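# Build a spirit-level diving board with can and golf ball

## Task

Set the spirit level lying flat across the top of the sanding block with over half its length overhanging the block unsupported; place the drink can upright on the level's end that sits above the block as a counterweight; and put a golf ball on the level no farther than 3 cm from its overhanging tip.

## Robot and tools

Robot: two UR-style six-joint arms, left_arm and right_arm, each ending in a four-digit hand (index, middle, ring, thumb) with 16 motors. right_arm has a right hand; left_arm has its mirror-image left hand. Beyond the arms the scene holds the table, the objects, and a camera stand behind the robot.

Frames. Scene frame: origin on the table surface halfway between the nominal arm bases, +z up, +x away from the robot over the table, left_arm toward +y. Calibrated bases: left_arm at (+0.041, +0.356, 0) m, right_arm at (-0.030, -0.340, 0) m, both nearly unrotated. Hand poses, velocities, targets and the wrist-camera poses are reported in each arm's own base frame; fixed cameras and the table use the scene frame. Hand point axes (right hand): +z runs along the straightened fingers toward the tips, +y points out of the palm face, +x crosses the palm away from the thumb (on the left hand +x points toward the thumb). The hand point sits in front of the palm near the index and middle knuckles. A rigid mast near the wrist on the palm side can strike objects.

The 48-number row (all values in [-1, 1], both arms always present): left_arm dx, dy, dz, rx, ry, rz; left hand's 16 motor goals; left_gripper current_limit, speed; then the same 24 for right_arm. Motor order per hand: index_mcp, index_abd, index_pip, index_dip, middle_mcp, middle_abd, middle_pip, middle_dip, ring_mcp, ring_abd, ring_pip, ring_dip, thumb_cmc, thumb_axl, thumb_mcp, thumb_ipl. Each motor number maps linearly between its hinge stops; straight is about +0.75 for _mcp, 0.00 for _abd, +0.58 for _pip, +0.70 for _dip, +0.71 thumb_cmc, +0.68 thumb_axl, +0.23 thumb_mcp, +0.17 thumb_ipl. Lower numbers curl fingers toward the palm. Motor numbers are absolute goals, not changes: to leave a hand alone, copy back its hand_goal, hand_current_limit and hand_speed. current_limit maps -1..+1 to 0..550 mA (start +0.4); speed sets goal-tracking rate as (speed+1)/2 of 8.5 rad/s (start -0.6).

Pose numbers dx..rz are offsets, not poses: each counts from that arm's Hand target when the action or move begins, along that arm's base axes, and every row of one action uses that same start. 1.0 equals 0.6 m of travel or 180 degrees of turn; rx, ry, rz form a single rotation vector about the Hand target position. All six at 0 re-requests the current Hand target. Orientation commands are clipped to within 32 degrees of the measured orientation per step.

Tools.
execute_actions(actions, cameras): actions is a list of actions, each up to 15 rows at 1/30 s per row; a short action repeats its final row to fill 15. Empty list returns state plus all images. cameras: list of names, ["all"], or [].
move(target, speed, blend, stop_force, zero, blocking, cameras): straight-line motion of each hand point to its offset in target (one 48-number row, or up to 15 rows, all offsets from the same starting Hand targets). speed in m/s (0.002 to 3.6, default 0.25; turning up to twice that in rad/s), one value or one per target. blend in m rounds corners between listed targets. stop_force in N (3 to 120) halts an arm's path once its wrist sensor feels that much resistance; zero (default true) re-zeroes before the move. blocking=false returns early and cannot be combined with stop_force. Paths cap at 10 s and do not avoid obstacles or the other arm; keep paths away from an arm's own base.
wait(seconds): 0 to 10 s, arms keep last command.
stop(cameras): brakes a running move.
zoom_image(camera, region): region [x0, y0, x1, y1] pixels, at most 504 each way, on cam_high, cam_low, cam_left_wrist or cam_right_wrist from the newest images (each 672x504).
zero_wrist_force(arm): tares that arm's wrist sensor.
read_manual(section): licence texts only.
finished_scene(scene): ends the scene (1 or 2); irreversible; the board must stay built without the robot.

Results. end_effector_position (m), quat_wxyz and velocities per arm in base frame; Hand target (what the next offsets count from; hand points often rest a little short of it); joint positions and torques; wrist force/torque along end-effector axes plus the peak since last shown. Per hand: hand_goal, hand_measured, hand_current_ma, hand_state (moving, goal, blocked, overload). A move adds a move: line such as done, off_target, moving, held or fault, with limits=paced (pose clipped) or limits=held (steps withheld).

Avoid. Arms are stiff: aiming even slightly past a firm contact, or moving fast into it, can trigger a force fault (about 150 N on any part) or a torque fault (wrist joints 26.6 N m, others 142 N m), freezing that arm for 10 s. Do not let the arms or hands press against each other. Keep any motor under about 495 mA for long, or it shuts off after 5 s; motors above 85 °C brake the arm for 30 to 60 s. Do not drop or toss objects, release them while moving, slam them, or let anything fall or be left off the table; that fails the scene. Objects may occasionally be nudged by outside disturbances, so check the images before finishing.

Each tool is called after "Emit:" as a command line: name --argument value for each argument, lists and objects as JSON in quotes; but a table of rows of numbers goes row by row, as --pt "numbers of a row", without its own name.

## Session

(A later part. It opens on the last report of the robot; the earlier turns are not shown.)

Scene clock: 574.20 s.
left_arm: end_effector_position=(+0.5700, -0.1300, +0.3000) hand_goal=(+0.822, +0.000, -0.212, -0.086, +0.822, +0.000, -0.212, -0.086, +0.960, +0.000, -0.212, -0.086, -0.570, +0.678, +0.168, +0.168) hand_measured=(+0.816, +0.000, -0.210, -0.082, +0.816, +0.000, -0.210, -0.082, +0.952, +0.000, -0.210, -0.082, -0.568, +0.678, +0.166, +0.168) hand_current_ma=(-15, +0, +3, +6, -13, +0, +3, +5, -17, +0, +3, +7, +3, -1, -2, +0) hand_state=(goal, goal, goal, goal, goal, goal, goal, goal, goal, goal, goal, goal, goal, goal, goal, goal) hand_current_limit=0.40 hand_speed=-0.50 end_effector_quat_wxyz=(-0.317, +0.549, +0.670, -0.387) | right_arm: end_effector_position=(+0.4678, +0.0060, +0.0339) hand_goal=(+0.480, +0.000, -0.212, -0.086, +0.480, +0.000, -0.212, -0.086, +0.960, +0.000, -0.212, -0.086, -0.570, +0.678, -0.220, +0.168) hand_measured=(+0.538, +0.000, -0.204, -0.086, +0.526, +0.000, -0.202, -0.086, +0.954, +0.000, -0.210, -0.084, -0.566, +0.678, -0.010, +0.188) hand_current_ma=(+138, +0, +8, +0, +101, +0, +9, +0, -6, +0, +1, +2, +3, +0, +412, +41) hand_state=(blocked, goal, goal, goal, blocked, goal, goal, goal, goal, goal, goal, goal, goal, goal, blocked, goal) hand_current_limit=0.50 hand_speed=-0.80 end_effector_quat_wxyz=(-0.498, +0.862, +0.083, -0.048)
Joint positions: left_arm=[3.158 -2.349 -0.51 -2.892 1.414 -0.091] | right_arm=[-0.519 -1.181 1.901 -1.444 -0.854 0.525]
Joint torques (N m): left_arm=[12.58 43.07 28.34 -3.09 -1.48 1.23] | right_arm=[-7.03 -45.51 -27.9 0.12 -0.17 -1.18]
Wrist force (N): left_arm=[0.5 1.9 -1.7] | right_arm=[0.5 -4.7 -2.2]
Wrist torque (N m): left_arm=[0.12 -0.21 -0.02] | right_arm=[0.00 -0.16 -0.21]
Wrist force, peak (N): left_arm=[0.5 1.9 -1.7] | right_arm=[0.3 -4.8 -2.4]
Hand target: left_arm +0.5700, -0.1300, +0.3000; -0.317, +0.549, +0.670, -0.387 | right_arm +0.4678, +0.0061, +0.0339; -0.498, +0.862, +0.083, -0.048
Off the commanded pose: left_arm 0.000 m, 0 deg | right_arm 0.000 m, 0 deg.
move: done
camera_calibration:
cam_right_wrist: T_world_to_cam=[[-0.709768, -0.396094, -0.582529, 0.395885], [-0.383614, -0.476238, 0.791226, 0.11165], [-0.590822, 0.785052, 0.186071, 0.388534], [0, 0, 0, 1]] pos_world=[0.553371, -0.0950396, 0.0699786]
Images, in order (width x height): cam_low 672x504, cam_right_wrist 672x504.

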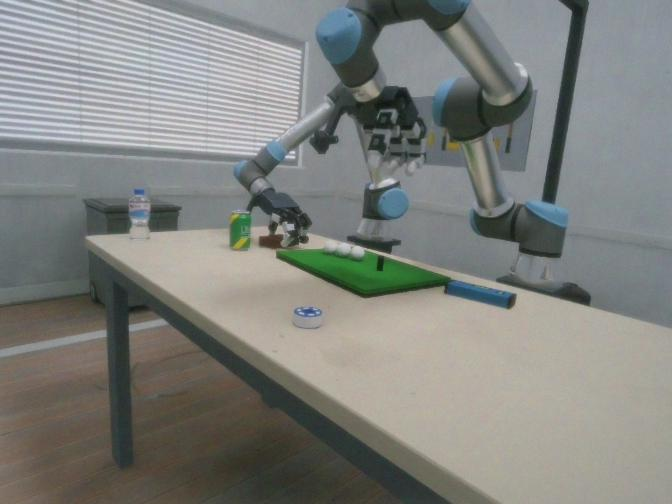

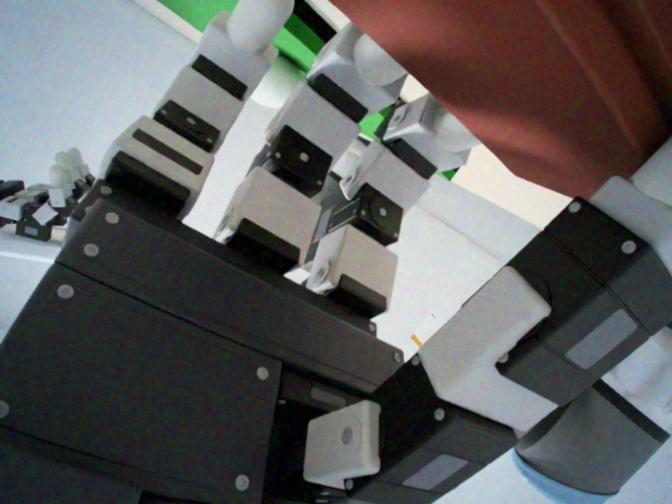

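Emit:
move --pt "0 0 0 0 0 0 0.822 0 -0.212 -0.087 0.822 0 -0.212 -0.087 0.959 0 -0.212 -0.087 -0.571 0.678 0.1685 0.168 0.4 -0.5 0 0 0.3 0 0 0 0.48 0 -0.212 -0.087 0.48 0 -0.212 -0.087 0.959 0 -0.212 -0.087 -0.571 0.678 -0.22 0.168 0.5 -0.8" --pt "-0.4255 0.1277 -0.30 0 0 0 0.822 0 -0.212 -0.087 0.822 0 -0.212 -0.087 0.959 0 -0.212 -0.087 -0.571 0.678 0.1685 0.168 0.4 -0.5 0.4427 0.4878 0.3 0 0 -0.556 0.48 0 -0.212 -0.087 0.48 0 -0.212 -0.087 0.959 0 -0.212 -0.087 -0.571 0.678 -0.22 0.168 0.5 -0.8" --pt "-0.4255 0.1277 -0.30 0 0 0 0.822 0 -0.212 -0.087 0.822 0 -0.212 -0.087 0.959 0 -0.212 -0.087 -0.571 0.678 0.1685 0.168 0.4 -0.5 0.4427 0.4878 0.06 0 0 -0.556 0.48 0 -0.212 -0.087 0.48 0 -0.212 -0.087 0.959 0 -0.212 -0.087 -0.571 0.678 -0.22 0.168 0.5 -0.8" --speed '[0.2,0.3,0.2]' --blend '[0.03,0.03,0]' --cameras '["all"]'

Emit:
zoom_image --camera "cam_high" --region '[220, 200, 380, 350]'

Emit:
zoom_image --camera "cam_low" --region '[220, 180, 420, 330]'

Scene clock: 676.33 s.
left_arm: end_effector_position=(+0.3147, -0.0534, +0.1200) hand_goal=(+0.822, +0.000, -0.212, -0.086, +0.822, +0.000, -0.212, -0.086, +0.960, +0.000, -0.212, -0.086, -0.570, +0.678, +0.168, +0.168) hand_measured=(+0.816, +0.000, -0.210, -0.082, +0.816, +0.000, -0.210, -0.082, +0.952, +0.000, -0.210, -0.082, -0.568, +0.678, +0.166, +0.168) hand_current_ma=(-15, +0, +3, +6, -13, +0, +3, +5, -17, +0, +3, +7, +3, -1, -2, +0) hand_state=(goal, goal, goal, goal, goal, goal, goal, goal, goal, goal, goal, goal, goal, goal, goal, goal) hand_current_limit=0.40 hand_speed=-0.50 end_effector_quat_wxyz=(-0.317, +0.549, +0.670, -0.387) | right_arm: end_effector_position=(+0.7334, +0.2987, +0.0699) hand_goal=(+0.480, +0.000, -0.212, -0.086, +0.480, +0.000, -0.212, -0.086, +0.960, +0.000, -0.212, -0.086, -0.570, +0.678, -0.220, +0.168) hand_measured=(+0.476, +0.000, -0.208, -0.082, +0.476, +0.000, -0.208, -0.082, +0.952, +0.000, -0.210, -0.084, -0.524, +0.698, +0.206, +0.152) hand_current_ma=(-2, +0, +3, +3, -3, +0, +3, +2, -8, +0, +1, +2, +92, +35, +412, -32) hand_state=(goal, goal, goal, goal, goal, goal, goal, goal, goal, goal, goal, goal, blocked, goal, blocked, goal) hand_current_limit=0.50 hand_speed=-0.80 end_effector_quat_wxyz=(-0.356, +0.617, -0.607, +0.351)
Joint positions: left_arm=[3.332 -1.715 -1.927 -2.117 1.564 -0.003] | right_arm=[0.232 -0.769 1.585 -3.425 -1.758 3.251]
Joint torques (N m): left_arm=[-14.73 15.84 22.76 -3.04 -1.6 -1.01] | right_arm=[1.93 -48.21 -27.04 -3.38 -1.74 -1.68]
Wrist force (N): left_arm=[0.2 1.7 -1.6] | right_arm=[-0.5 -6.9 -9.2]
Wrist torque (N m): left_arm=[0.09 -0.16 -0.19] | right_arm=[-0.57 -0.22 0.01]
Wrist force, peak (N): left_arm=[0.3 2.3 -1.9] | right_arm=[-0.1 -19.1 -27.3]
Hand target: left_arm +0.3147, -0.0534, +0.1200; -0.317, +0.549, +0.670, -0.387 | right_arm +0.7334, +0.2987, +0.0699; -0.356, +0.617, -0.607, +0.351
Off the commanded pose: left_arm 0.000 m, 0 deg | right_arm 0.000 m, 0 deg.
move: done
camera_calibration:
cam_left_wrist: T_world_to_cam=[[-0.118185, -0.824746, 0.553015, -0.109461], [0.228599, 0.519362, 0.823411, -0.184744], [-0.96632, 0.223734, 0.127155, 0.425798], [0, 0, 0, 1]] pos_world=[0.440753, -0.0895941, 0.158511]
cam_right_wrist: T_world_to_cam=[[-0.265738, 0.768142, -0.58253, 0.0478029], [-0.401626, 0.46111, 0.791248, 0.057708], [0.876402, 0.444224, 0.185971, -0.66512], [0, 0, 0, 1]] pos_world=[0.618792, 0.232133, 0.105879]

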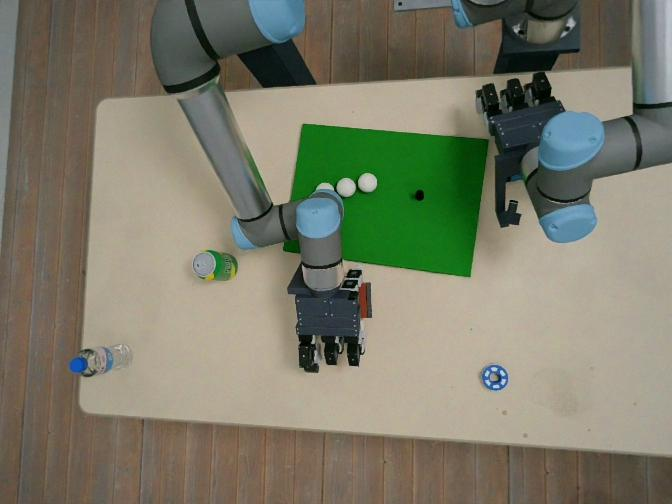

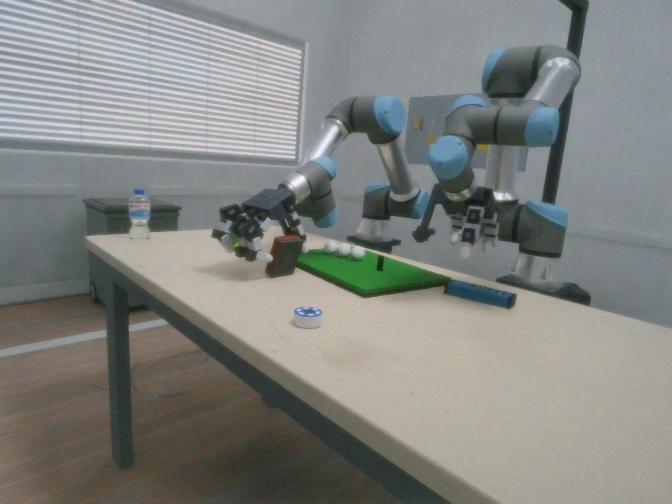

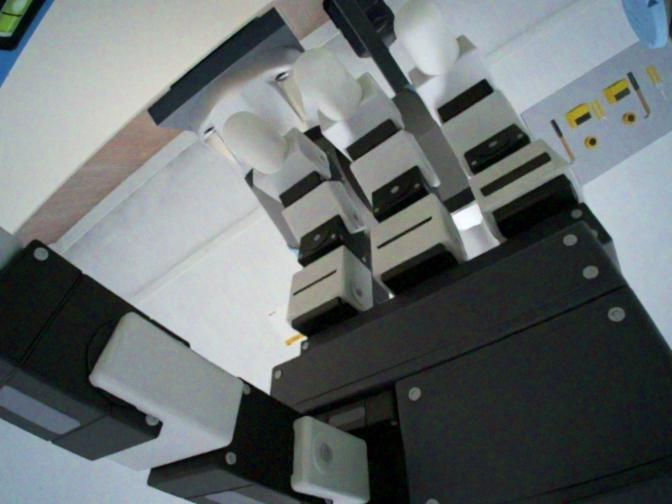

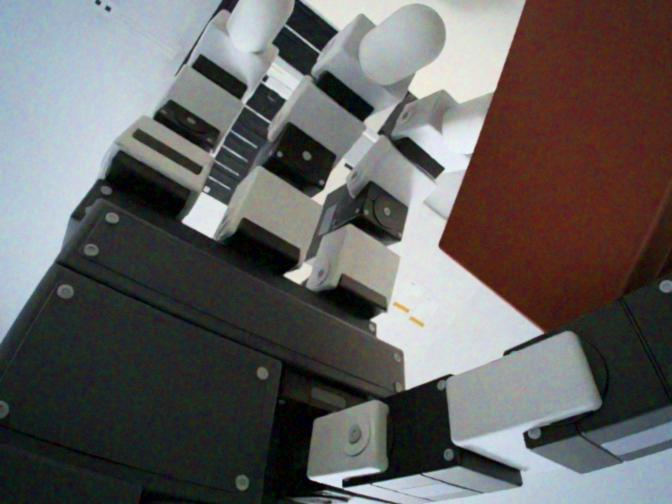

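Scaled by 3.150 from the camera's 672x504 image, which has a finer 960x720 frame.

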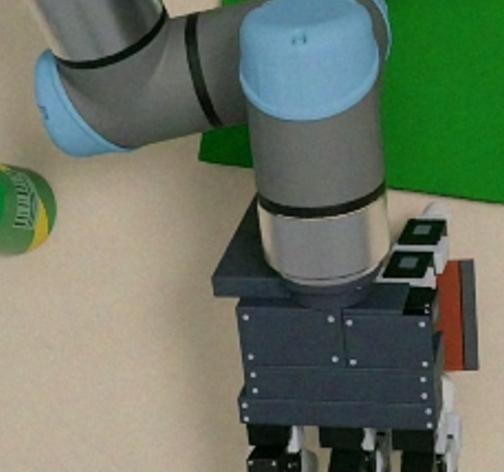

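Scaled by 2.520 from the camera's 672x504 image, which has a finer 960x720 frame.

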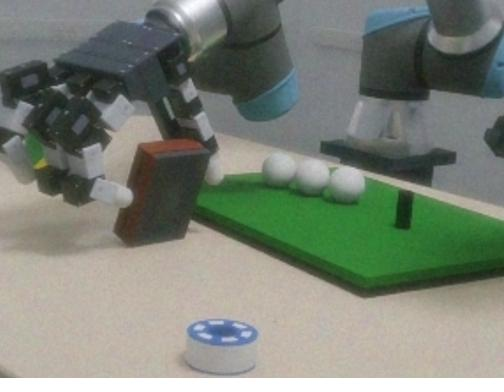

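Emit:
move --target '[0,0,0,0,0,0,0.822,0,-0.212,-0.087,0.822,0,-0.212,-0.087,0.959,0,-0.212,-0.087,-0.571,0.678,0.1685,0.168,0.4,-0.5,0,0,0.1,0,0,0,0.48,0,-0.212,-0.087,0.85,0,-0.212,-0.087,0.959,0,-0.212,-0.087,-0.571,0.678,-0.22,0.168,0.5,-0.8]' --speed 0.1 --cameras '["cam_high","cam_low","cam_right_wrist"]'

Emit:
zoom_image --camera "cam_low" --region '[200, 160, 340, 300]'

Emit:
zoom_image --camera "cam_high" --region '[260, 220, 420, 390]'

Scene clock: 738.10 s.
left_arm: end_effector_position=(+0.3147, -0.0534, +0.1200) hand_goal=(+0.822, +0.000, -0.212, -0.086, +0.822, +0.000, -0.212, -0.086, +0.960, +0.000, -0.212, -0.086, -0.570, +0.678, +0.168, +0.168) hand_measured=(+0.816, +0.000, -0.210, -0.082, +0.816, +0.000, -0.210, -0.082, +0.952, +0.000, -0.210, -0.082, -0.568, +0.678, +0.166, +0.168) hand_current_ma=(-15, +0, +3, +6, -13, +0, +3, +5, -17, +0, +3, +7, +3, -1, -2, +0) hand_state=(goal, goal, goal, goal, goal, goal, goal, goal, goal, goal, goal, goal, goal, goal, goal, goal) hand_current_limit=0.40 hand_speed=-0.50 end_effector_quat_wxyz=(-0.317, +0.549, +0.670, -0.387) | right_arm: end_effector_position=(+0.7335, +0.2988, +0.1301) hand_goal=(+0.480, +0.000, -0.212, -0.086, +0.850, +0.000, -0.212, -0.086, +0.960, +0.000, -0.212, -0.086, -0.570, +0.678, -0.220, +0.168) hand_measured=(+0.532, +0.000, -0.168, -0.066, +0.834, +0.000, -0.210, -0.082, +0.952, +0.000, -0.210, -0.084, -0.578, +0.678, -0.042, +0.192) hand_current_ma=(+122, +0, +86, +30, -21, +0, +1, +2, -8, +0, +1, +2, -7, +0, +412, +58) hand_state=(blocked, goal, blocked, blocked, goal, goal, goal, goal, goal, goal, goal, goal, goal, goal, blocked, blocked) hand_current_limit=0.50 hand_speed=-0.80 end_effector_quat_wxyz=(-0.357, +0.617, -0.607, +0.351)
Joint positions: left_arm=[3.332 -1.715 -1.927 -2.117 1.564 -0.003] | right_arm=[0.232 -0.866 1.57 -3.313 -1.758 3.251]
Joint torques (N m): left_arm=[-14.35 15.74 16.7 -2.79 -1.38 -1.09] | right_arm=[1.97 -41.95 -12.29 -4.9 0.65 0.93]
Wrist force (N): left_arm=[0.4 1.7 -1.7] | right_arm=[-0.3 2.3 1.4]
Wrist torque (N m): left_arm=[0.10 -0.18 -0.16] | right_arm=[0.08 0.00 -0.18]
Wrist force, peak (N): left_arm=[0.4 2.3 -2.0] | right_arm=[-0.5 -7.0 -9.9]
Hand target: left_arm +0.3147, -0.0534, +0.1200; -0.317, +0.549, +0.670, -0.387 | right_arm +0.7334, +0.2987, +0.1299; -0.356, +0.617, -0.607, +0.351
Off the commanded pose: left_arm 0.000 m, 0 deg | right_arm 0.000 m, 0 deg.
move: done
camera_calibration:
cam_right_wrist: T_world_to_cam=[[-0.265589, 0.768159, -0.582576, 0.0828095], [-0.402003, 0.460999, 0.791121, 0.010395], [0.876274, 0.44431, 0.186366, -0.67641], [0, 0, 0, 1]] pos_world=[0.618893, 0.232133, 0.166079]
Images, in order (width x height): cam_high 672x504, cam_low 672x504, cam_right_wrist 672x504.

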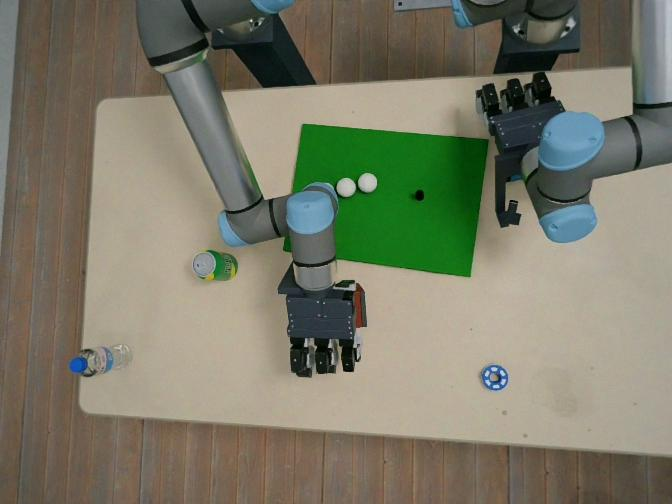

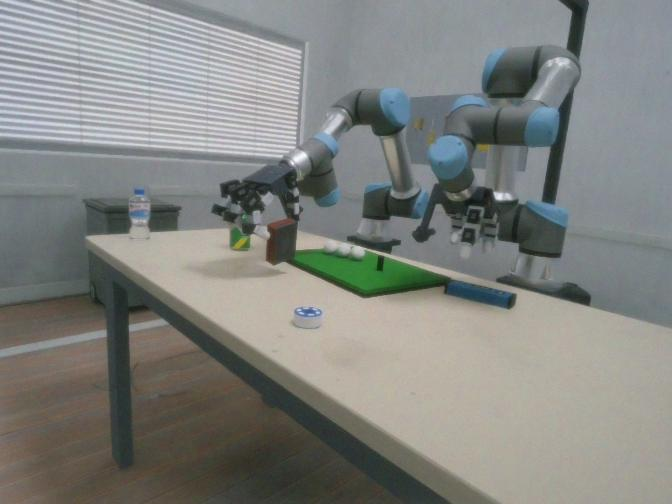

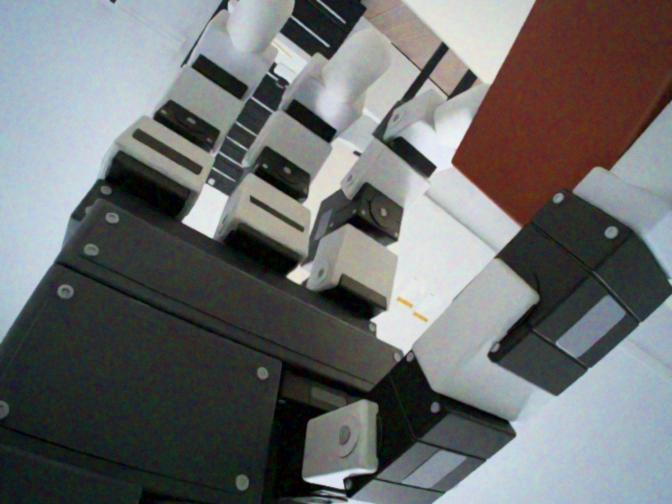

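Scaled by 3.600 from the camera's 672x504 image, which has a finer 960x720 frame.

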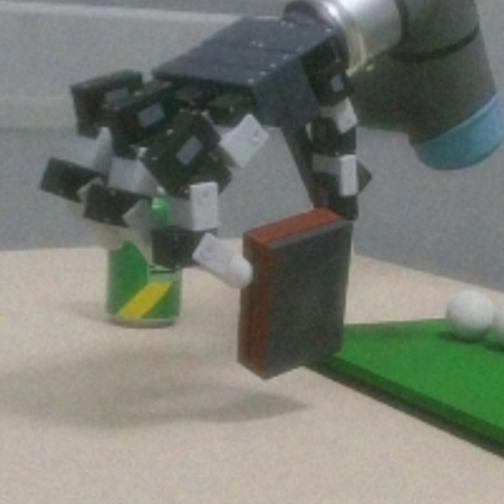

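Scaled by 2.965 from the camera's 672x504 image, which has a finer 960x720 frame.

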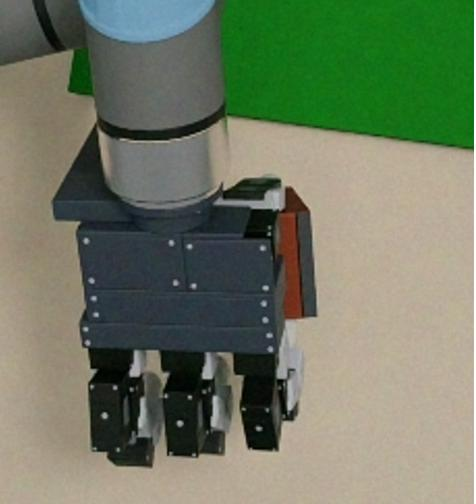

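Emit:
move --pt "0 0 0 0 0 0 0.822 0 -0.212 -0.087 0.822 0 -0.212 -0.087 0.959 0 -0.212 -0.087 -0.571 0.678 0.1685 0.168 0.4 -0.5 0 -0.083 0 -0.139 0 0 0.48 0 -0.212 -0.087 0.85 0 -0.212 -0.087 0.959 0 -0.212 -0.087 -0.571 0.678 -0.22 0.168 0.5 -0.8" --pt "0 0 0 0 0 0 0.822 0 -0.212 -0.087 0.822 0 -0.212 -0.087 0.959 0 -0.212 -0.087 -0.571 0.678 0.1685 0.168 0.4 -0.5 0 -0.083 -0.053 -0.139 0 0 0.48 0 -0.212 -0.087 0.85 0 -0.212 -0.087 0.959 0 -0.212 -0.087 -0.571 0.678 -0.22 0.168 0.5 -0.8" --speed 0.1 --cameras '["cam_low","cam_right_wrist"]'

Emit:
zoom_image --camera "cam_low" --region '[200, 160, 340, 300]'

Scene clock: 792.03 s.
left_arm: end_effector_position=(+0.3147, -0.0534, +0.1200) hand_goal=(+0.822, +0.000, -0.212, -0.086, +0.822, +0.000, -0.212, -0.086, +0.960, +0.000, -0.212, -0.086, -0.570, +0.678, +0.168, +0.168) hand_measured=(+0.816, +0.000, -0.210, -0.082, +0.816, +0.000, -0.210, -0.082, +0.952, +0.000, -0.210, -0.082, -0.568, +0.678, +0.166, +0.168) hand_current_ma=(-15, +0, +3, +6, -13, +0, +3, +5, -17, +0, +3, +7, +3, -1, -2, +0) hand_state=(goal, goal, goal, goal, goal, goal, goal, goal, goal, goal, goal, goal, goal, goal, goal, goal) hand_current_limit=0.40 hand_speed=-0.50 end_effector_quat_wxyz=(-0.317, +0.549, +0.670, -0.387) | right_arm: end_effector_position=(+0.7334, +0.2626, +0.1299) hand_goal=(+0.480, +0.000, -0.212, -0.086, +0.850, +0.000, -0.212, -0.086, +0.960, +0.000, -0.212, -0.086, -0.570, +0.678, -0.220, +0.168) hand_measured=(+0.534, +0.002, -0.168, -0.064, +0.834, +0.000, -0.210, -0.082, +0.952, +0.000, -0.210, -0.084, -0.568, +0.678, -0.044, +0.194) hand_current_ma=(+126, +1, +87, +30, -21, +0, +1, +2, -8, +0, +1, +2, +2, +0, +412, +61) hand_state=(blocked, goal, blocked, blocked, goal, goal, goal, goal, goal, goal, goal, goal, goal, goal, blocked, blocked) hand_current_limit=0.50 hand_speed=-0.80 end_effector_quat_wxyz=(-0.255, +0.666, -0.544, +0.442)
Joint positions: left_arm=[3.332 -1.715 -1.927 -2.117 1.564 -0.003] | right_arm=[0.269 -0.846 1.536 -3.29 -1.947 2.996]
Joint torques (N m): left_arm=[-14.46 15.93 16.29 -2.43 -1.31 -1.01] | right_arm=[2.36 -49.97 -28.65 -4.27 1.12 1.52]
Wrist force (N): left_arm=[0.0 1.7 -2.0] | right_arm=[-0.9 2.7 1.0]
Wrist torque (N m): left_arm=[0.11 -0.15 -0.19] | right_arm=[0.20 -0.03 -0.10]
Wrist force, peak (N): left_arm=[0.7 2.0 -2.1] | right_arm=[0.1 3.2 1.4]
Hand target: left_arm +0.3147, -0.0534, +0.1200; -0.317, +0.549, +0.670, -0.387 | right_arm +0.7334, +0.2626, +0.1300; -0.255, +0.666, -0.544, +0.442 (not the last commanded pose)
Off the commanded pose: left_arm 0.000 m, 0 deg | right_arm 0.035 m, 7 deg.
move: held (right_arm; a check stopped the path); path passed 0 of 2 targets; limits=held
pose unreachable (right arm): on one or more control steps of this call, first in action 0 (counted from 0), this arm could not follow its commanded pose, so it was not sent that pose on those steps. It may still have moved: this result reports where it is.
cause: moving toward the commanded pose would bring two parts of the arm too close to each other (joints 4 (wrist 1) to 6 (wrist 3) lie between them).
camera_calibration:
cam_right_wrist: T_world_to_cam=[[-0.265843, 0.548743, -0.792596, 0.195526], [-0.401636, 0.68438, 0.608533, -0.00809872], [0.876365, 0.48011, 0.0384574, -0.65049], [0, 0, 0, 1]] pos_world=[0.618793, 0.210556, 0.184917]
Images, in order (width x height): cam_low 672x504, cam_right_wrist 672x504.

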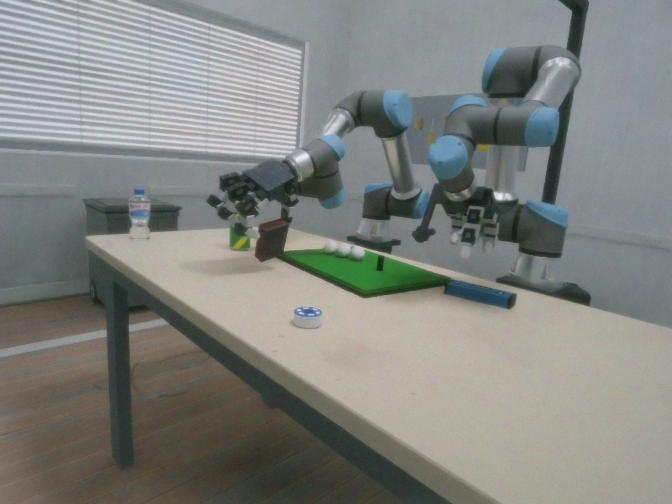

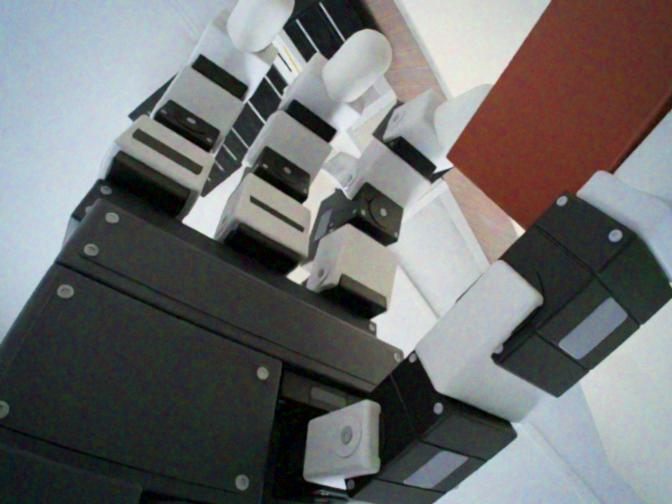

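Scaled by 3.600 from the camera's 672x504 image, which has a finer 960x720 frame.

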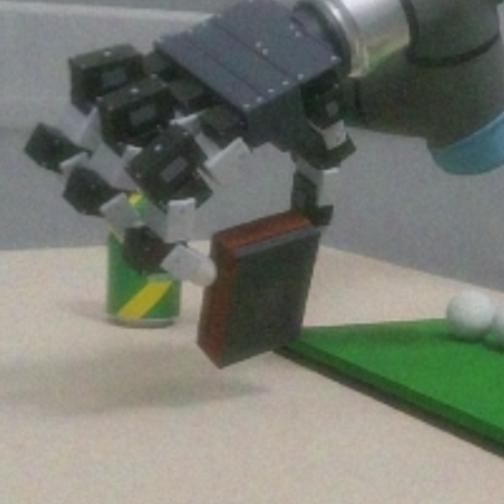

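Emit:
move --pt "0 0 0 0 0 0 0.822 0 -0.212 -0.087 0.822 0 -0.212 -0.087 0.959 0 -0.212 -0.087 -0.571 0.678 0.1685 0.168 0.4 -0.5 0 0 -0.0537 0 0 0 0.48 0 -0.212 -0.087 0.85 0 -0.212 -0.087 0.959 0 -0.212 -0.087 -0.571 0.678 -0.22 0.168 0.5 -0.8" --pt "0 0 0 0 0 0 0.822 0 -0.212 -0.087 0.822 0 -0.212 -0.087 0.959 0 -0.212 -0.087 -0.571 0.678 0.1685 0.168 0.4 -0.5 0 0.0542 -0.0692 0 0 0 0.48 0 -0.212 -0.087 0.85 0 -0.212 -0.087 0.959 0 -0.212 -0.087 -0.571 0.678 -0.22 0.168 0.5 -0.8" --pt "0 0 0 0 0 0 0.822 0 -0.212 -0.087 0.822 0 -0.212 -0.087 0.959 0 -0.212 -0.087 -0.571 0.678 0.1685 0.168 0.4 -0.5 0 0.0892 -0.1008 0.0444 0 0 0.48 0 -0.212 -0.087 0.85 0 -0.212 -0.087 0.959 0 -0.212 -0.087 -0.571 0.678 -0.22 0.168 0.5 -0.8" --speed 0.06 --blend '[0.005,0.005,0]' --cameras '["cam_low","cam_right_wrist"]'

Emit:
zoom_image --camera "cam_low" --region '[200, 160, 340, 300]'

Scene clock: 811.63 s.
left_arm: end_effector_position=(+0.3147, -0.0534, +0.1200) hand_goal=(+0.822, +0.000, -0.212, -0.086, +0.822, +0.000, -0.212, -0.086, +0.960, +0.000, -0.212, -0.086, -0.570, +0.678, +0.168, +0.168) hand_measured=(+0.816, +0.000, -0.210, -0.082, +0.816, +0.000, -0.210, -0.082, +0.952, +0.000, -0.210, -0.082, -0.568, +0.678, +0.166, +0.168) hand_current_ma=(-15, +0, +3, +6, -13, +0, +3, +5, -17, +0, +3, +7, +3, -1, -2, +0) hand_state=(goal, goal, goal, goal, goal, goal, goal, goal, goal, goal, goal, goal, goal, goal, goal, goal) hand_current_limit=0.40 hand_speed=-0.50 end_effector_quat_wxyz=(-0.317, +0.549, +0.670, -0.387) | right_arm: end_effector_position=(+0.7333, +0.2775, +0.0934) hand_goal=(+0.480, +0.000, -0.212, -0.086, +0.850, +0.000, -0.212, -0.086, +0.960, +0.000, -0.212, -0.086, -0.570, +0.678, -0.220, +0.168) hand_measured=(+0.528, +0.002, -0.188, -0.082, +0.836, +0.000, -0.210, -0.082, +0.952, +0.000, -0.210, -0.084, -0.570, +0.684, -0.034, +0.204) hand_current_ma=(+105, +1, +37, +2, -19, +0, +1, +2, -8, +0, +1, +2, +0, +6, +412, +98) hand_state=(blocked, goal, blocked, goal, goal, goal, goal, goal, goal, goal, goal, goal, goal, goal, blocked, blocked) hand_current_limit=0.50 hand_speed=-0.80 end_effector_quat_wxyz=(-0.255, +0.666, -0.544, +0.442)
Joint positions: left_arm=[3.332 -1.715 -1.927 -2.117 1.564 -0.003] | right_arm=[0.291 -0.779 1.524 -3.341 -1.966 3.009]
Joint torques (N m): left_arm=[-14.22 15.99 17.06 -2.1 -1.17 -1.05] | right_arm=[-9.06 -54.84 -15.64 -3.06 -0.39 0.04]
Wrist force (N): left_arm=[0.1 1.9 -1.8] | right_arm=[-0.8 -2.1 -4.2]
Wrist torque (N m): left_arm=[0.12 -0.15 -0.18] | right_arm=[-0.10 -0.05 -0.17]
Wrist force, peak (N): left_arm=[0.2 1.9 -2.2] | right_arm=[2.1 -9.6 -14.3]
Hand target: left_arm +0.3147, -0.0534, +0.1200; -0.317, +0.549, +0.670, -0.387 | right_arm +0.7333, +0.2774, +0.0935; -0.255, +0.666, -0.544, +0.442 (not the last commanded pose)
Off the commanded pose: left_arm 0.000 m, 0 deg | right_arm 0.046 m, 8 deg.
move: held (right_arm; a check stopped the path); path passed 1 of 3 targets; limits=held
pose unreachable (right arm): on one or more control steps of this call, first in action 0 (counted from 0), this arm could not follow its commanded pose, so it was not sent that pose on those steps. It may still have moved: this result reports where it is.
cause: moving toward the commanded pose would bring two parts of the arm too close to each other (joints 4 (wrist 1) to 6 (wrist 3) lie between them).
camera_calibration:
cam_right_wrist: T_world_to_cam=[[-0.266107, 0.54872, -0.792523, 0.158553], [-0.401588, 0.684313, 0.60864, 0.00401455], [0.876307, 0.480232, 0.038259, -0.65615], [0, 0, 0, 1]] pos_world=[0.618793, 0.225356, 0.148317]
Images, in order (width x height): cam_low 672x504, cam_right_wrist 672x504.

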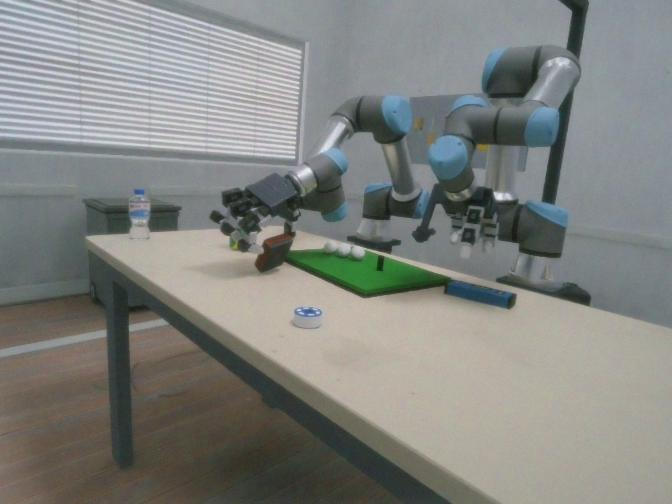

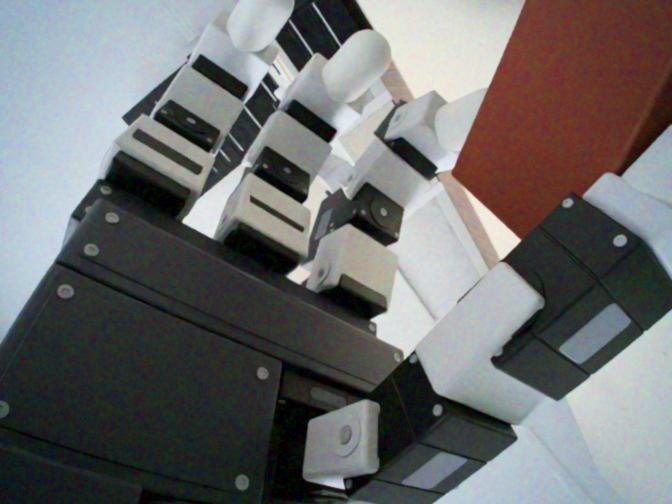

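Scaled by 3.600 from the camera's 672x504 image, which has a finer 960x720 frame.

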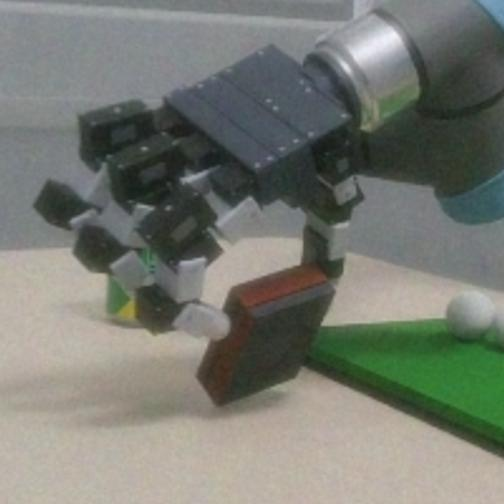

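Emit:
move --pt "0 0 0 0 0 0 0.822 0 -0.212 -0.087 0.822 0 -0.212 -0.087 0.959 0 -0.212 -0.087 -0.571 0.678 0.1685 0.168 0.4 -0.5 0 0.0367 -0.0183 0.0556 0 0 0.48 0 -0.212 -0.087 0.85 0 -0.212 -0.087 0.959 0 -0.212 -0.087 -0.571 0.678 -0.22 0.168 0.5 -0.8" --pt "0 0 0 0 0 0 0.822 0 -0.212 -0.087 0.822 0 -0.212 -0.087 0.959 0 -0.212 -0.087 -0.571 0.678 0.1685 0.168 0.4 -0.5 0 0.0658 -0.0468 0.0778 0 0 0.48 0 -0.212 -0.087 0.85 0 -0.212 -0.087 0.959 0 -0.212 -0.087 -0.571 0.678 -0.22 0.168 0.5 -0.8" --pt "0 0 0 0 0 0 0.822 0 -0.212 -0.087 0.822 0 -0.212 -0.087 0.959 0 -0.212 -0.087 -0.571 0.678 0.1685 0.168 0.4 -0.5 0 0.088 -0.0838 0.1 0 0 0.48 0 -0.212 -0.087 0.85 0 -0.212 -0.087 0.959 0 -0.212 -0.087 -0.571 0.678 -0.22 0.168 0.5 -0.8" --speed 0.06 --blend '[0.005,0.005,0]' --cameras '["cam_low","cam_right_wrist"]'

Emit:
zoom_image --camera "cam_low" --region '[200, 160, 340, 300]'

Scene clock: 834.63 s.
left_arm: end_effector_position=(+0.3147, -0.0534, +0.1200) hand_goal=(+0.822, +0.000, -0.212, -0.086, +0.822, +0.000, -0.212, -0.086, +0.960, +0.000, -0.212, -0.086, -0.570, +0.678, +0.168, +0.168) hand_measured=(+0.816, +0.000, -0.210, -0.082, +0.816, +0.000, -0.210, -0.082, +0.952, +0.000, -0.210, -0.082, -0.568, +0.678, +0.166, +0.168) hand_current_ma=(-15, +0, +3, +6, -13, +0, +3, +5, -17, +0, +3, +7, +3, -1, -2, +0) hand_state=(goal, goal, goal, goal, goal, goal, goal, goal, goal, goal, goal, goal, goal, goal, goal, goal) hand_current_limit=0.40 hand_speed=-0.50 end_effector_quat_wxyz=(-0.317, +0.549, +0.670, -0.387) | right_arm: end_effector_position=(+0.7333, +0.3302, +0.0431) hand_goal=(+0.480, +0.000, -0.212, -0.086, +0.850, +0.000, -0.212, -0.086, +0.960, +0.000, -0.212, -0.086, -0.570, +0.678, -0.220, +0.168) hand_measured=(+0.534, +0.002, -0.166, -0.064, +0.836, +0.000, -0.210, -0.082, +0.952, +0.000, -0.210, -0.084, -0.568, +0.680, -0.052, +0.204) hand_current_ma=(+127, +0, +92, +34, -19, +0, +1, +2, -8, +0, +1, +2, +1, +1, +413, +98) hand_state=(blocked, goal, blocked, blocked, goal, goal, goal, goal, goal, goal, goal, goal, goal, goal, blocked, blocked) hand_current_limit=0.50 hand_speed=-0.80 end_effector_quat_wxyz=(-0.356, +0.618, -0.607, +0.352)
Joint positions: left_arm=[3.332 -1.715 -1.927 -2.117 1.564 -0.003] | right_arm=[0.281 -0.701 1.536 -3.438 -1.801 3.274]
Joint torques (N m): left_arm=[-14.07 16.23 16.6 -1.73 -1.07 -1.02] | right_arm=[6.03 -68.36 -27.13 -1.49 -1.85 -1.12]
Wrist force (N): left_arm=[0.1 2.0 -1.9] | right_arm=[0.1 1.5 0.3]
Wrist torque (N m): left_arm=[0.16 -0.15 -0.19] | right_arm=[0.09 -0.04 -0.16]
Wrist force, peak (N): left_arm=[0.4 2.3 -2.0] | right_arm=[-1.0 -2.7 -4.7]
Hand target: left_arm +0.3147, -0.0534, +0.1200; -0.317, +0.549, +0.670, -0.387 | right_arm +0.7333, +0.3302, +0.0432; -0.356, +0.618, -0.607, +0.352
Off the commanded pose: left_arm 0.000 m, 0 deg | right_arm 0.000 m, 0 deg.
move: done
camera_calibration:
cam_right_wrist: T_world_to_cam=[[-0.266154, 0.766858, -0.58403, 0.00877103], [-0.401618, 0.462569, 0.7904, 0.0639818], [0.876279, 0.444925, 0.184869, -0.674172], [0, 0, 0, 1]] pos_world=[0.618794, 0.263634, 0.0791851]
Images, in order (width x height): cam_low 672x504, cam_right_wrist 672x504.

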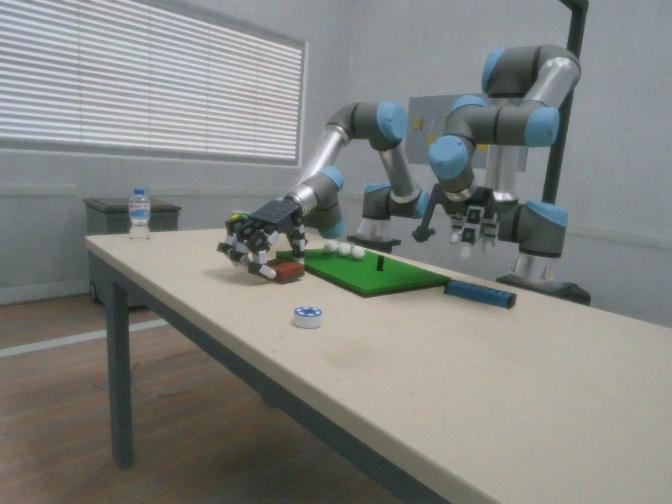

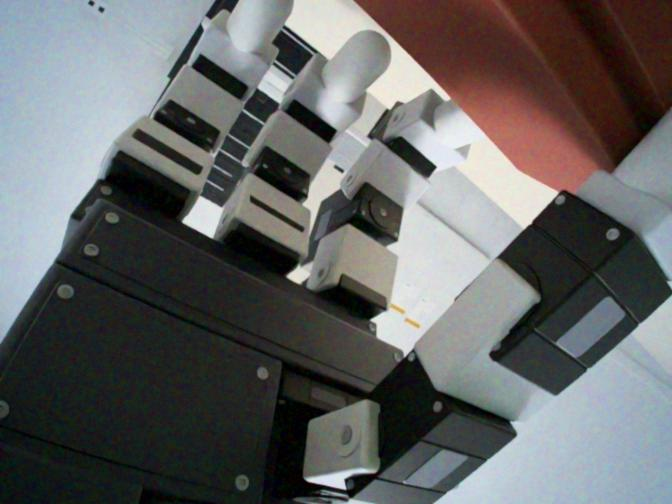

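Scaled by 3.600 from the camera's 672x504 image, which has a finer 960x720 frame.

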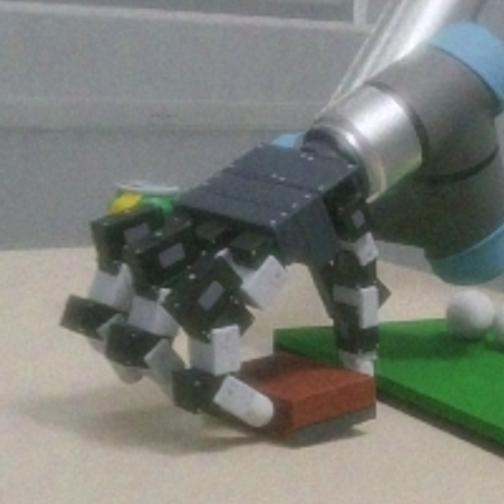

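Emit:
move --target '[0,0,0,0,0,0,0.822,0,-0.212,-0.087,0.822,0,-0.212,-0.087,0.959,0,-0.212,-0.087,-0.571,0.678,0.1685,0.168,0.4,-0.5,0,0.012,-0.018,0,0,0,0.48,0,-0.212,-0.087,0.85,0,-0.212,-0.087,0.959,0,-0.212,-0.087,-0.571,0.678,-0.22,0.168,0.5,-0.8]' --speed 0.03 --stop_force 6 --cameras '["cam_low"]'

Emit:
move --target '[0,0,0,0,0,0,0.822,0,-0.212,-0.087,0.822,0,-0.212,-0.087,0.959,0,-0.212,-0.087,-0.571,0.678,0.1685,0.168,0.4,-0.5,0,0,0,0,0,0,0.822,0,-0.212,-0.087,0.85,0,-0.212,-0.087,0.959,0,-0.212,-0.087,-0.571,0.678,0.1685,0.168,0.5,-0.85]' --speed 0.05 --cameras '["cam_high","cam_low","cam_right_wrist"]'

Emit:
zoom_image --camera "cam_low" --region '[200, 160, 340, 300]'

Scene clock: 845.73 s.
left_arm: end_effector_position=(+0.3147, -0.0534, +0.1200) hand_goal=(+0.822, +0.000, -0.212, -0.086, +0.822, +0.000, -0.212, -0.086, +0.960, +0.000, -0.212, -0.086, -0.570, +0.678, +0.168, +0.168) hand_measured=(+0.816, +0.000, -0.210, -0.082, +0.816, +0.000, -0.210, -0.082, +0.952, +0.000, -0.210, -0.082, -0.568, +0.678, +0.166, +0.168) hand_current_ma=(-15, +0, +3, +6, -13, +0, +3, +5, -17, +0, +3, +7, +3, -1, -2, +0) hand_state=(goal, goal, goal, goal, goal, goal, goal, goal, goal, goal, goal, goal, goal, goal, goal, goal) hand_current_limit=0.40 hand_speed=-0.50 end_effector_quat_wxyz=(-0.317, +0.549, +0.670, -0.387) | right_arm: end_effector_position=(+0.7333, +0.3348, +0.0364) hand_goal=(+0.480, +0.000, -0.212, -0.086, +0.850, +0.000, -0.212, -0.086, +0.960, +0.000, -0.212, -0.086, -0.570, +0.678, -0.220, +0.168) hand_measured=(+0.540, +0.000, -0.172, -0.078, +0.836, +0.000, -0.210, -0.082, +0.952, +0.000, -0.210, -0.084, -0.578, +0.676, -0.052, +0.210) hand_current_ma=(+148, +0, +77, +7, -19, +0, +1, +2, -8, +0, +1, +2, -8, -1, +412, +121) hand_state=(blocked, goal, blocked, goal, goal, goal, goal, goal, goal, goal, goal, goal, goal, goal, blocked, blocked) hand_current_limit=0.50 hand_speed=-0.80 end_effector_quat_wxyz=(-0.356, +0.618, -0.607, +0.352)
Joint positions: left_arm=[3.332 -1.715 -1.927 -2.117 1.564 -0.003] | right_arm=[0.288 -0.686 1.527 -3.444 -1.807 3.278]
Joint torques (N m): left_arm=[-14.57 16.1 16.61 -1.36 -0.88 -0.99] | right_arm=[-8.85 -62.75 -5.54 -1.32 0.74 -1.48]
Wrist force (N): left_arm=[0.4 1.6 -1.8] | right_arm=[-0.8 -0.4 -1.2]
Wrist torque (N m): left_arm=[0.09 -0.18 -0.16] | right_arm=[0.13 -0.10 -0.15]
Wrist force, peak (N): left_arm=[0.6 2.1 -2.3] | right_arm=[2.2 -2.3 -5.2]
Hand target: left_arm +0.3147, -0.0534, +0.1200; -0.317, +0.549, +0.670, -0.387 | right_arm +0.7333, +0.3348, +0.0364; -0.356, +0.618, -0.607, +0.352 (not the last commanded pose)
Off the commanded pose: left_arm 0.000 m, 0 deg | right_arm 0.005 m, 0 deg.
move: contact (right_arm)
Images, in order (width x height): cam_low 672x504.

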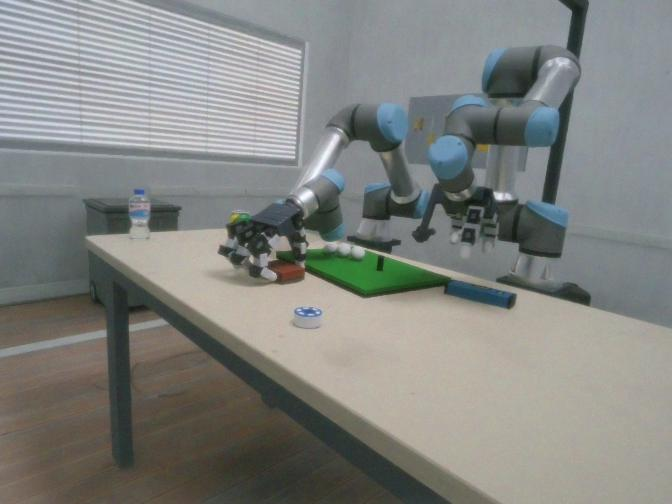

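Scene clock: 846.77 s.
left_arm: end_effector_position=(+0.3147, -0.0534, +0.1200) hand_goal=(+0.822, +0.000, -0.212, -0.086, +0.822, +0.000, -0.212, -0.086, +0.960, +0.000, -0.212, -0.086, -0.570, +0.678, +0.168, +0.168) hand_measured=(+0.816, +0.000, -0.210, -0.082, +0.816, +0.000, -0.210, -0.082, +0.952, +0.000, -0.210, -0.082, -0.568, +0.678, +0.166, +0.168) hand_current_ma=(-15, +0, +3, +6, -13, +0, +3, +5, -17, +0, +3, +7, +3, -1, -2, +0) hand_state=(goal, goal, goal, goal, goal, goal, goal, goal, goal, goal, goal, goal, goal, goal, goal, goal) hand_current_limit=0.40 hand_speed=-0.50 end_effector_quat_wxyz=(-0.317, +0.549, +0.670, -0.387) | right_arm: end_effector_position=(+0.7333, +0.3348, +0.0364) hand_goal=(+0.822, +0.000, -0.212, -0.086, +0.850, +0.000, -0.212, -0.086, +0.960, +0.000, -0.212, -0.086, -0.570, +0.678, +0.168, +0.168) hand_measured=(+0.802, +0.000, -0.210, -0.082, +0.836, +0.000, -0.210, -0.082, +0.952, +0.000, -0.210, -0.084, -0.572, +0.676, +0.162, +0.170) hand_current_ma=(-30, +0, +1, +2, -19, +0, +1, +2, -8, +0, +1, +2, +0, -1, -7, +1) hand_state=(goal, goal, goal, goal, goal, goal, goal, goal, goal, goal, goal, goal, goal, goal, goal, goal) hand_current_limit=0.50 hand_speed=-0.85 end_effector_quat_wxyz=(-0.356, +0.618, -0.607, +0.352)
Joint positions: left_arm=[3.332 -1.715 -1.927 -2.117 1.564 -0.003] | right_arm=[0.288 -0.686 1.527 -3.444 -1.807 3.278]
Joint torques (N m): left_arm=[-14.16 16.29 16.81 -1.36 -0.9 -1.03] | right_arm=[-6.14 -66.31 -10.82 -2.08 -0.09 -0.53]
Wrist force (N): left_arm=[0.4 1.7 -1.9] | right_arm=[-0.2 -0.3 -0.4]
Wrist torque (N m): left_arm=[0.11 -0.20 -0.16] | right_arm=[0.03 -0.06 -0.21]
Wrist force, peak (N): left_arm=[0.3 1.7 -2.4] | right_arm=[-1.1 0.0 -2.5]
Hand target: left_arm +0.3147, -0.0534, +0.1200; -0.317, +0.549, +0.670, -0.387 | right_arm +0.7333, +0.3348, +0.0364; -0.356, +0.618, -0.607, +0.352
Off the commanded pose: left_arm 0.000 m, 0 deg | right_arm 0.000 m, 0 deg.
move: done
camera_calibration:
cam_right_wrist: T_world_to_cam=[[-0.265971, 0.766843, -0.584133, 0.00120271], [-0.401691, 0.462679, 0.790299, 0.0671318], [0.876301, 0.444838, 0.184974, -0.67489], [0, 0, 0, 1]] pos_world=[0.618693, 0.268234, 0.0724856]
Images, in order (width x height): cam_high 672x504, cam_low 672x504, cam_right_wrist 672x504.

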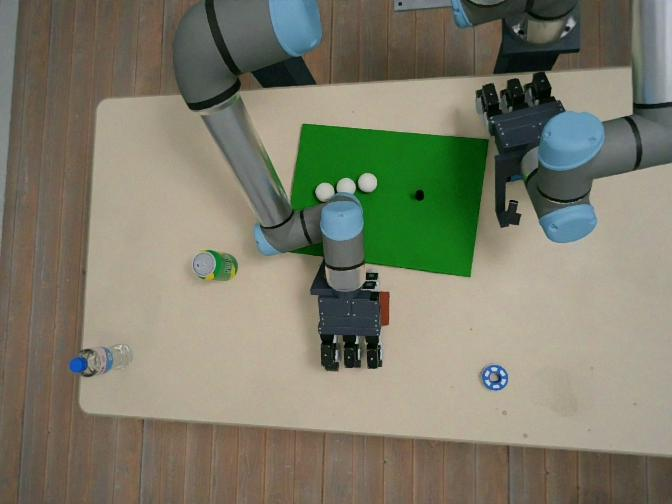

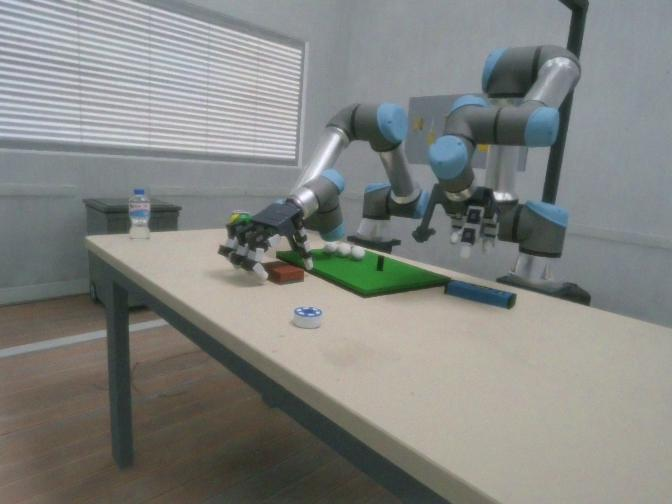

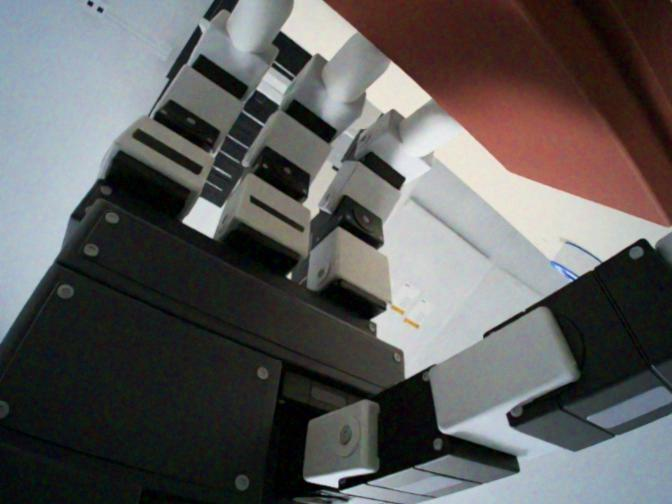

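Scaled by 3.600 from the camera's 672x504 image, which has a finer 960x720 frame.

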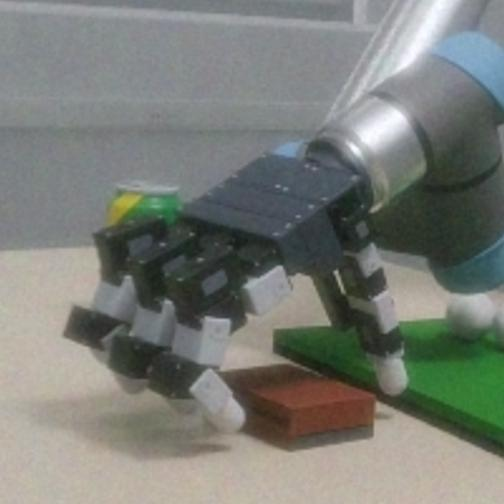

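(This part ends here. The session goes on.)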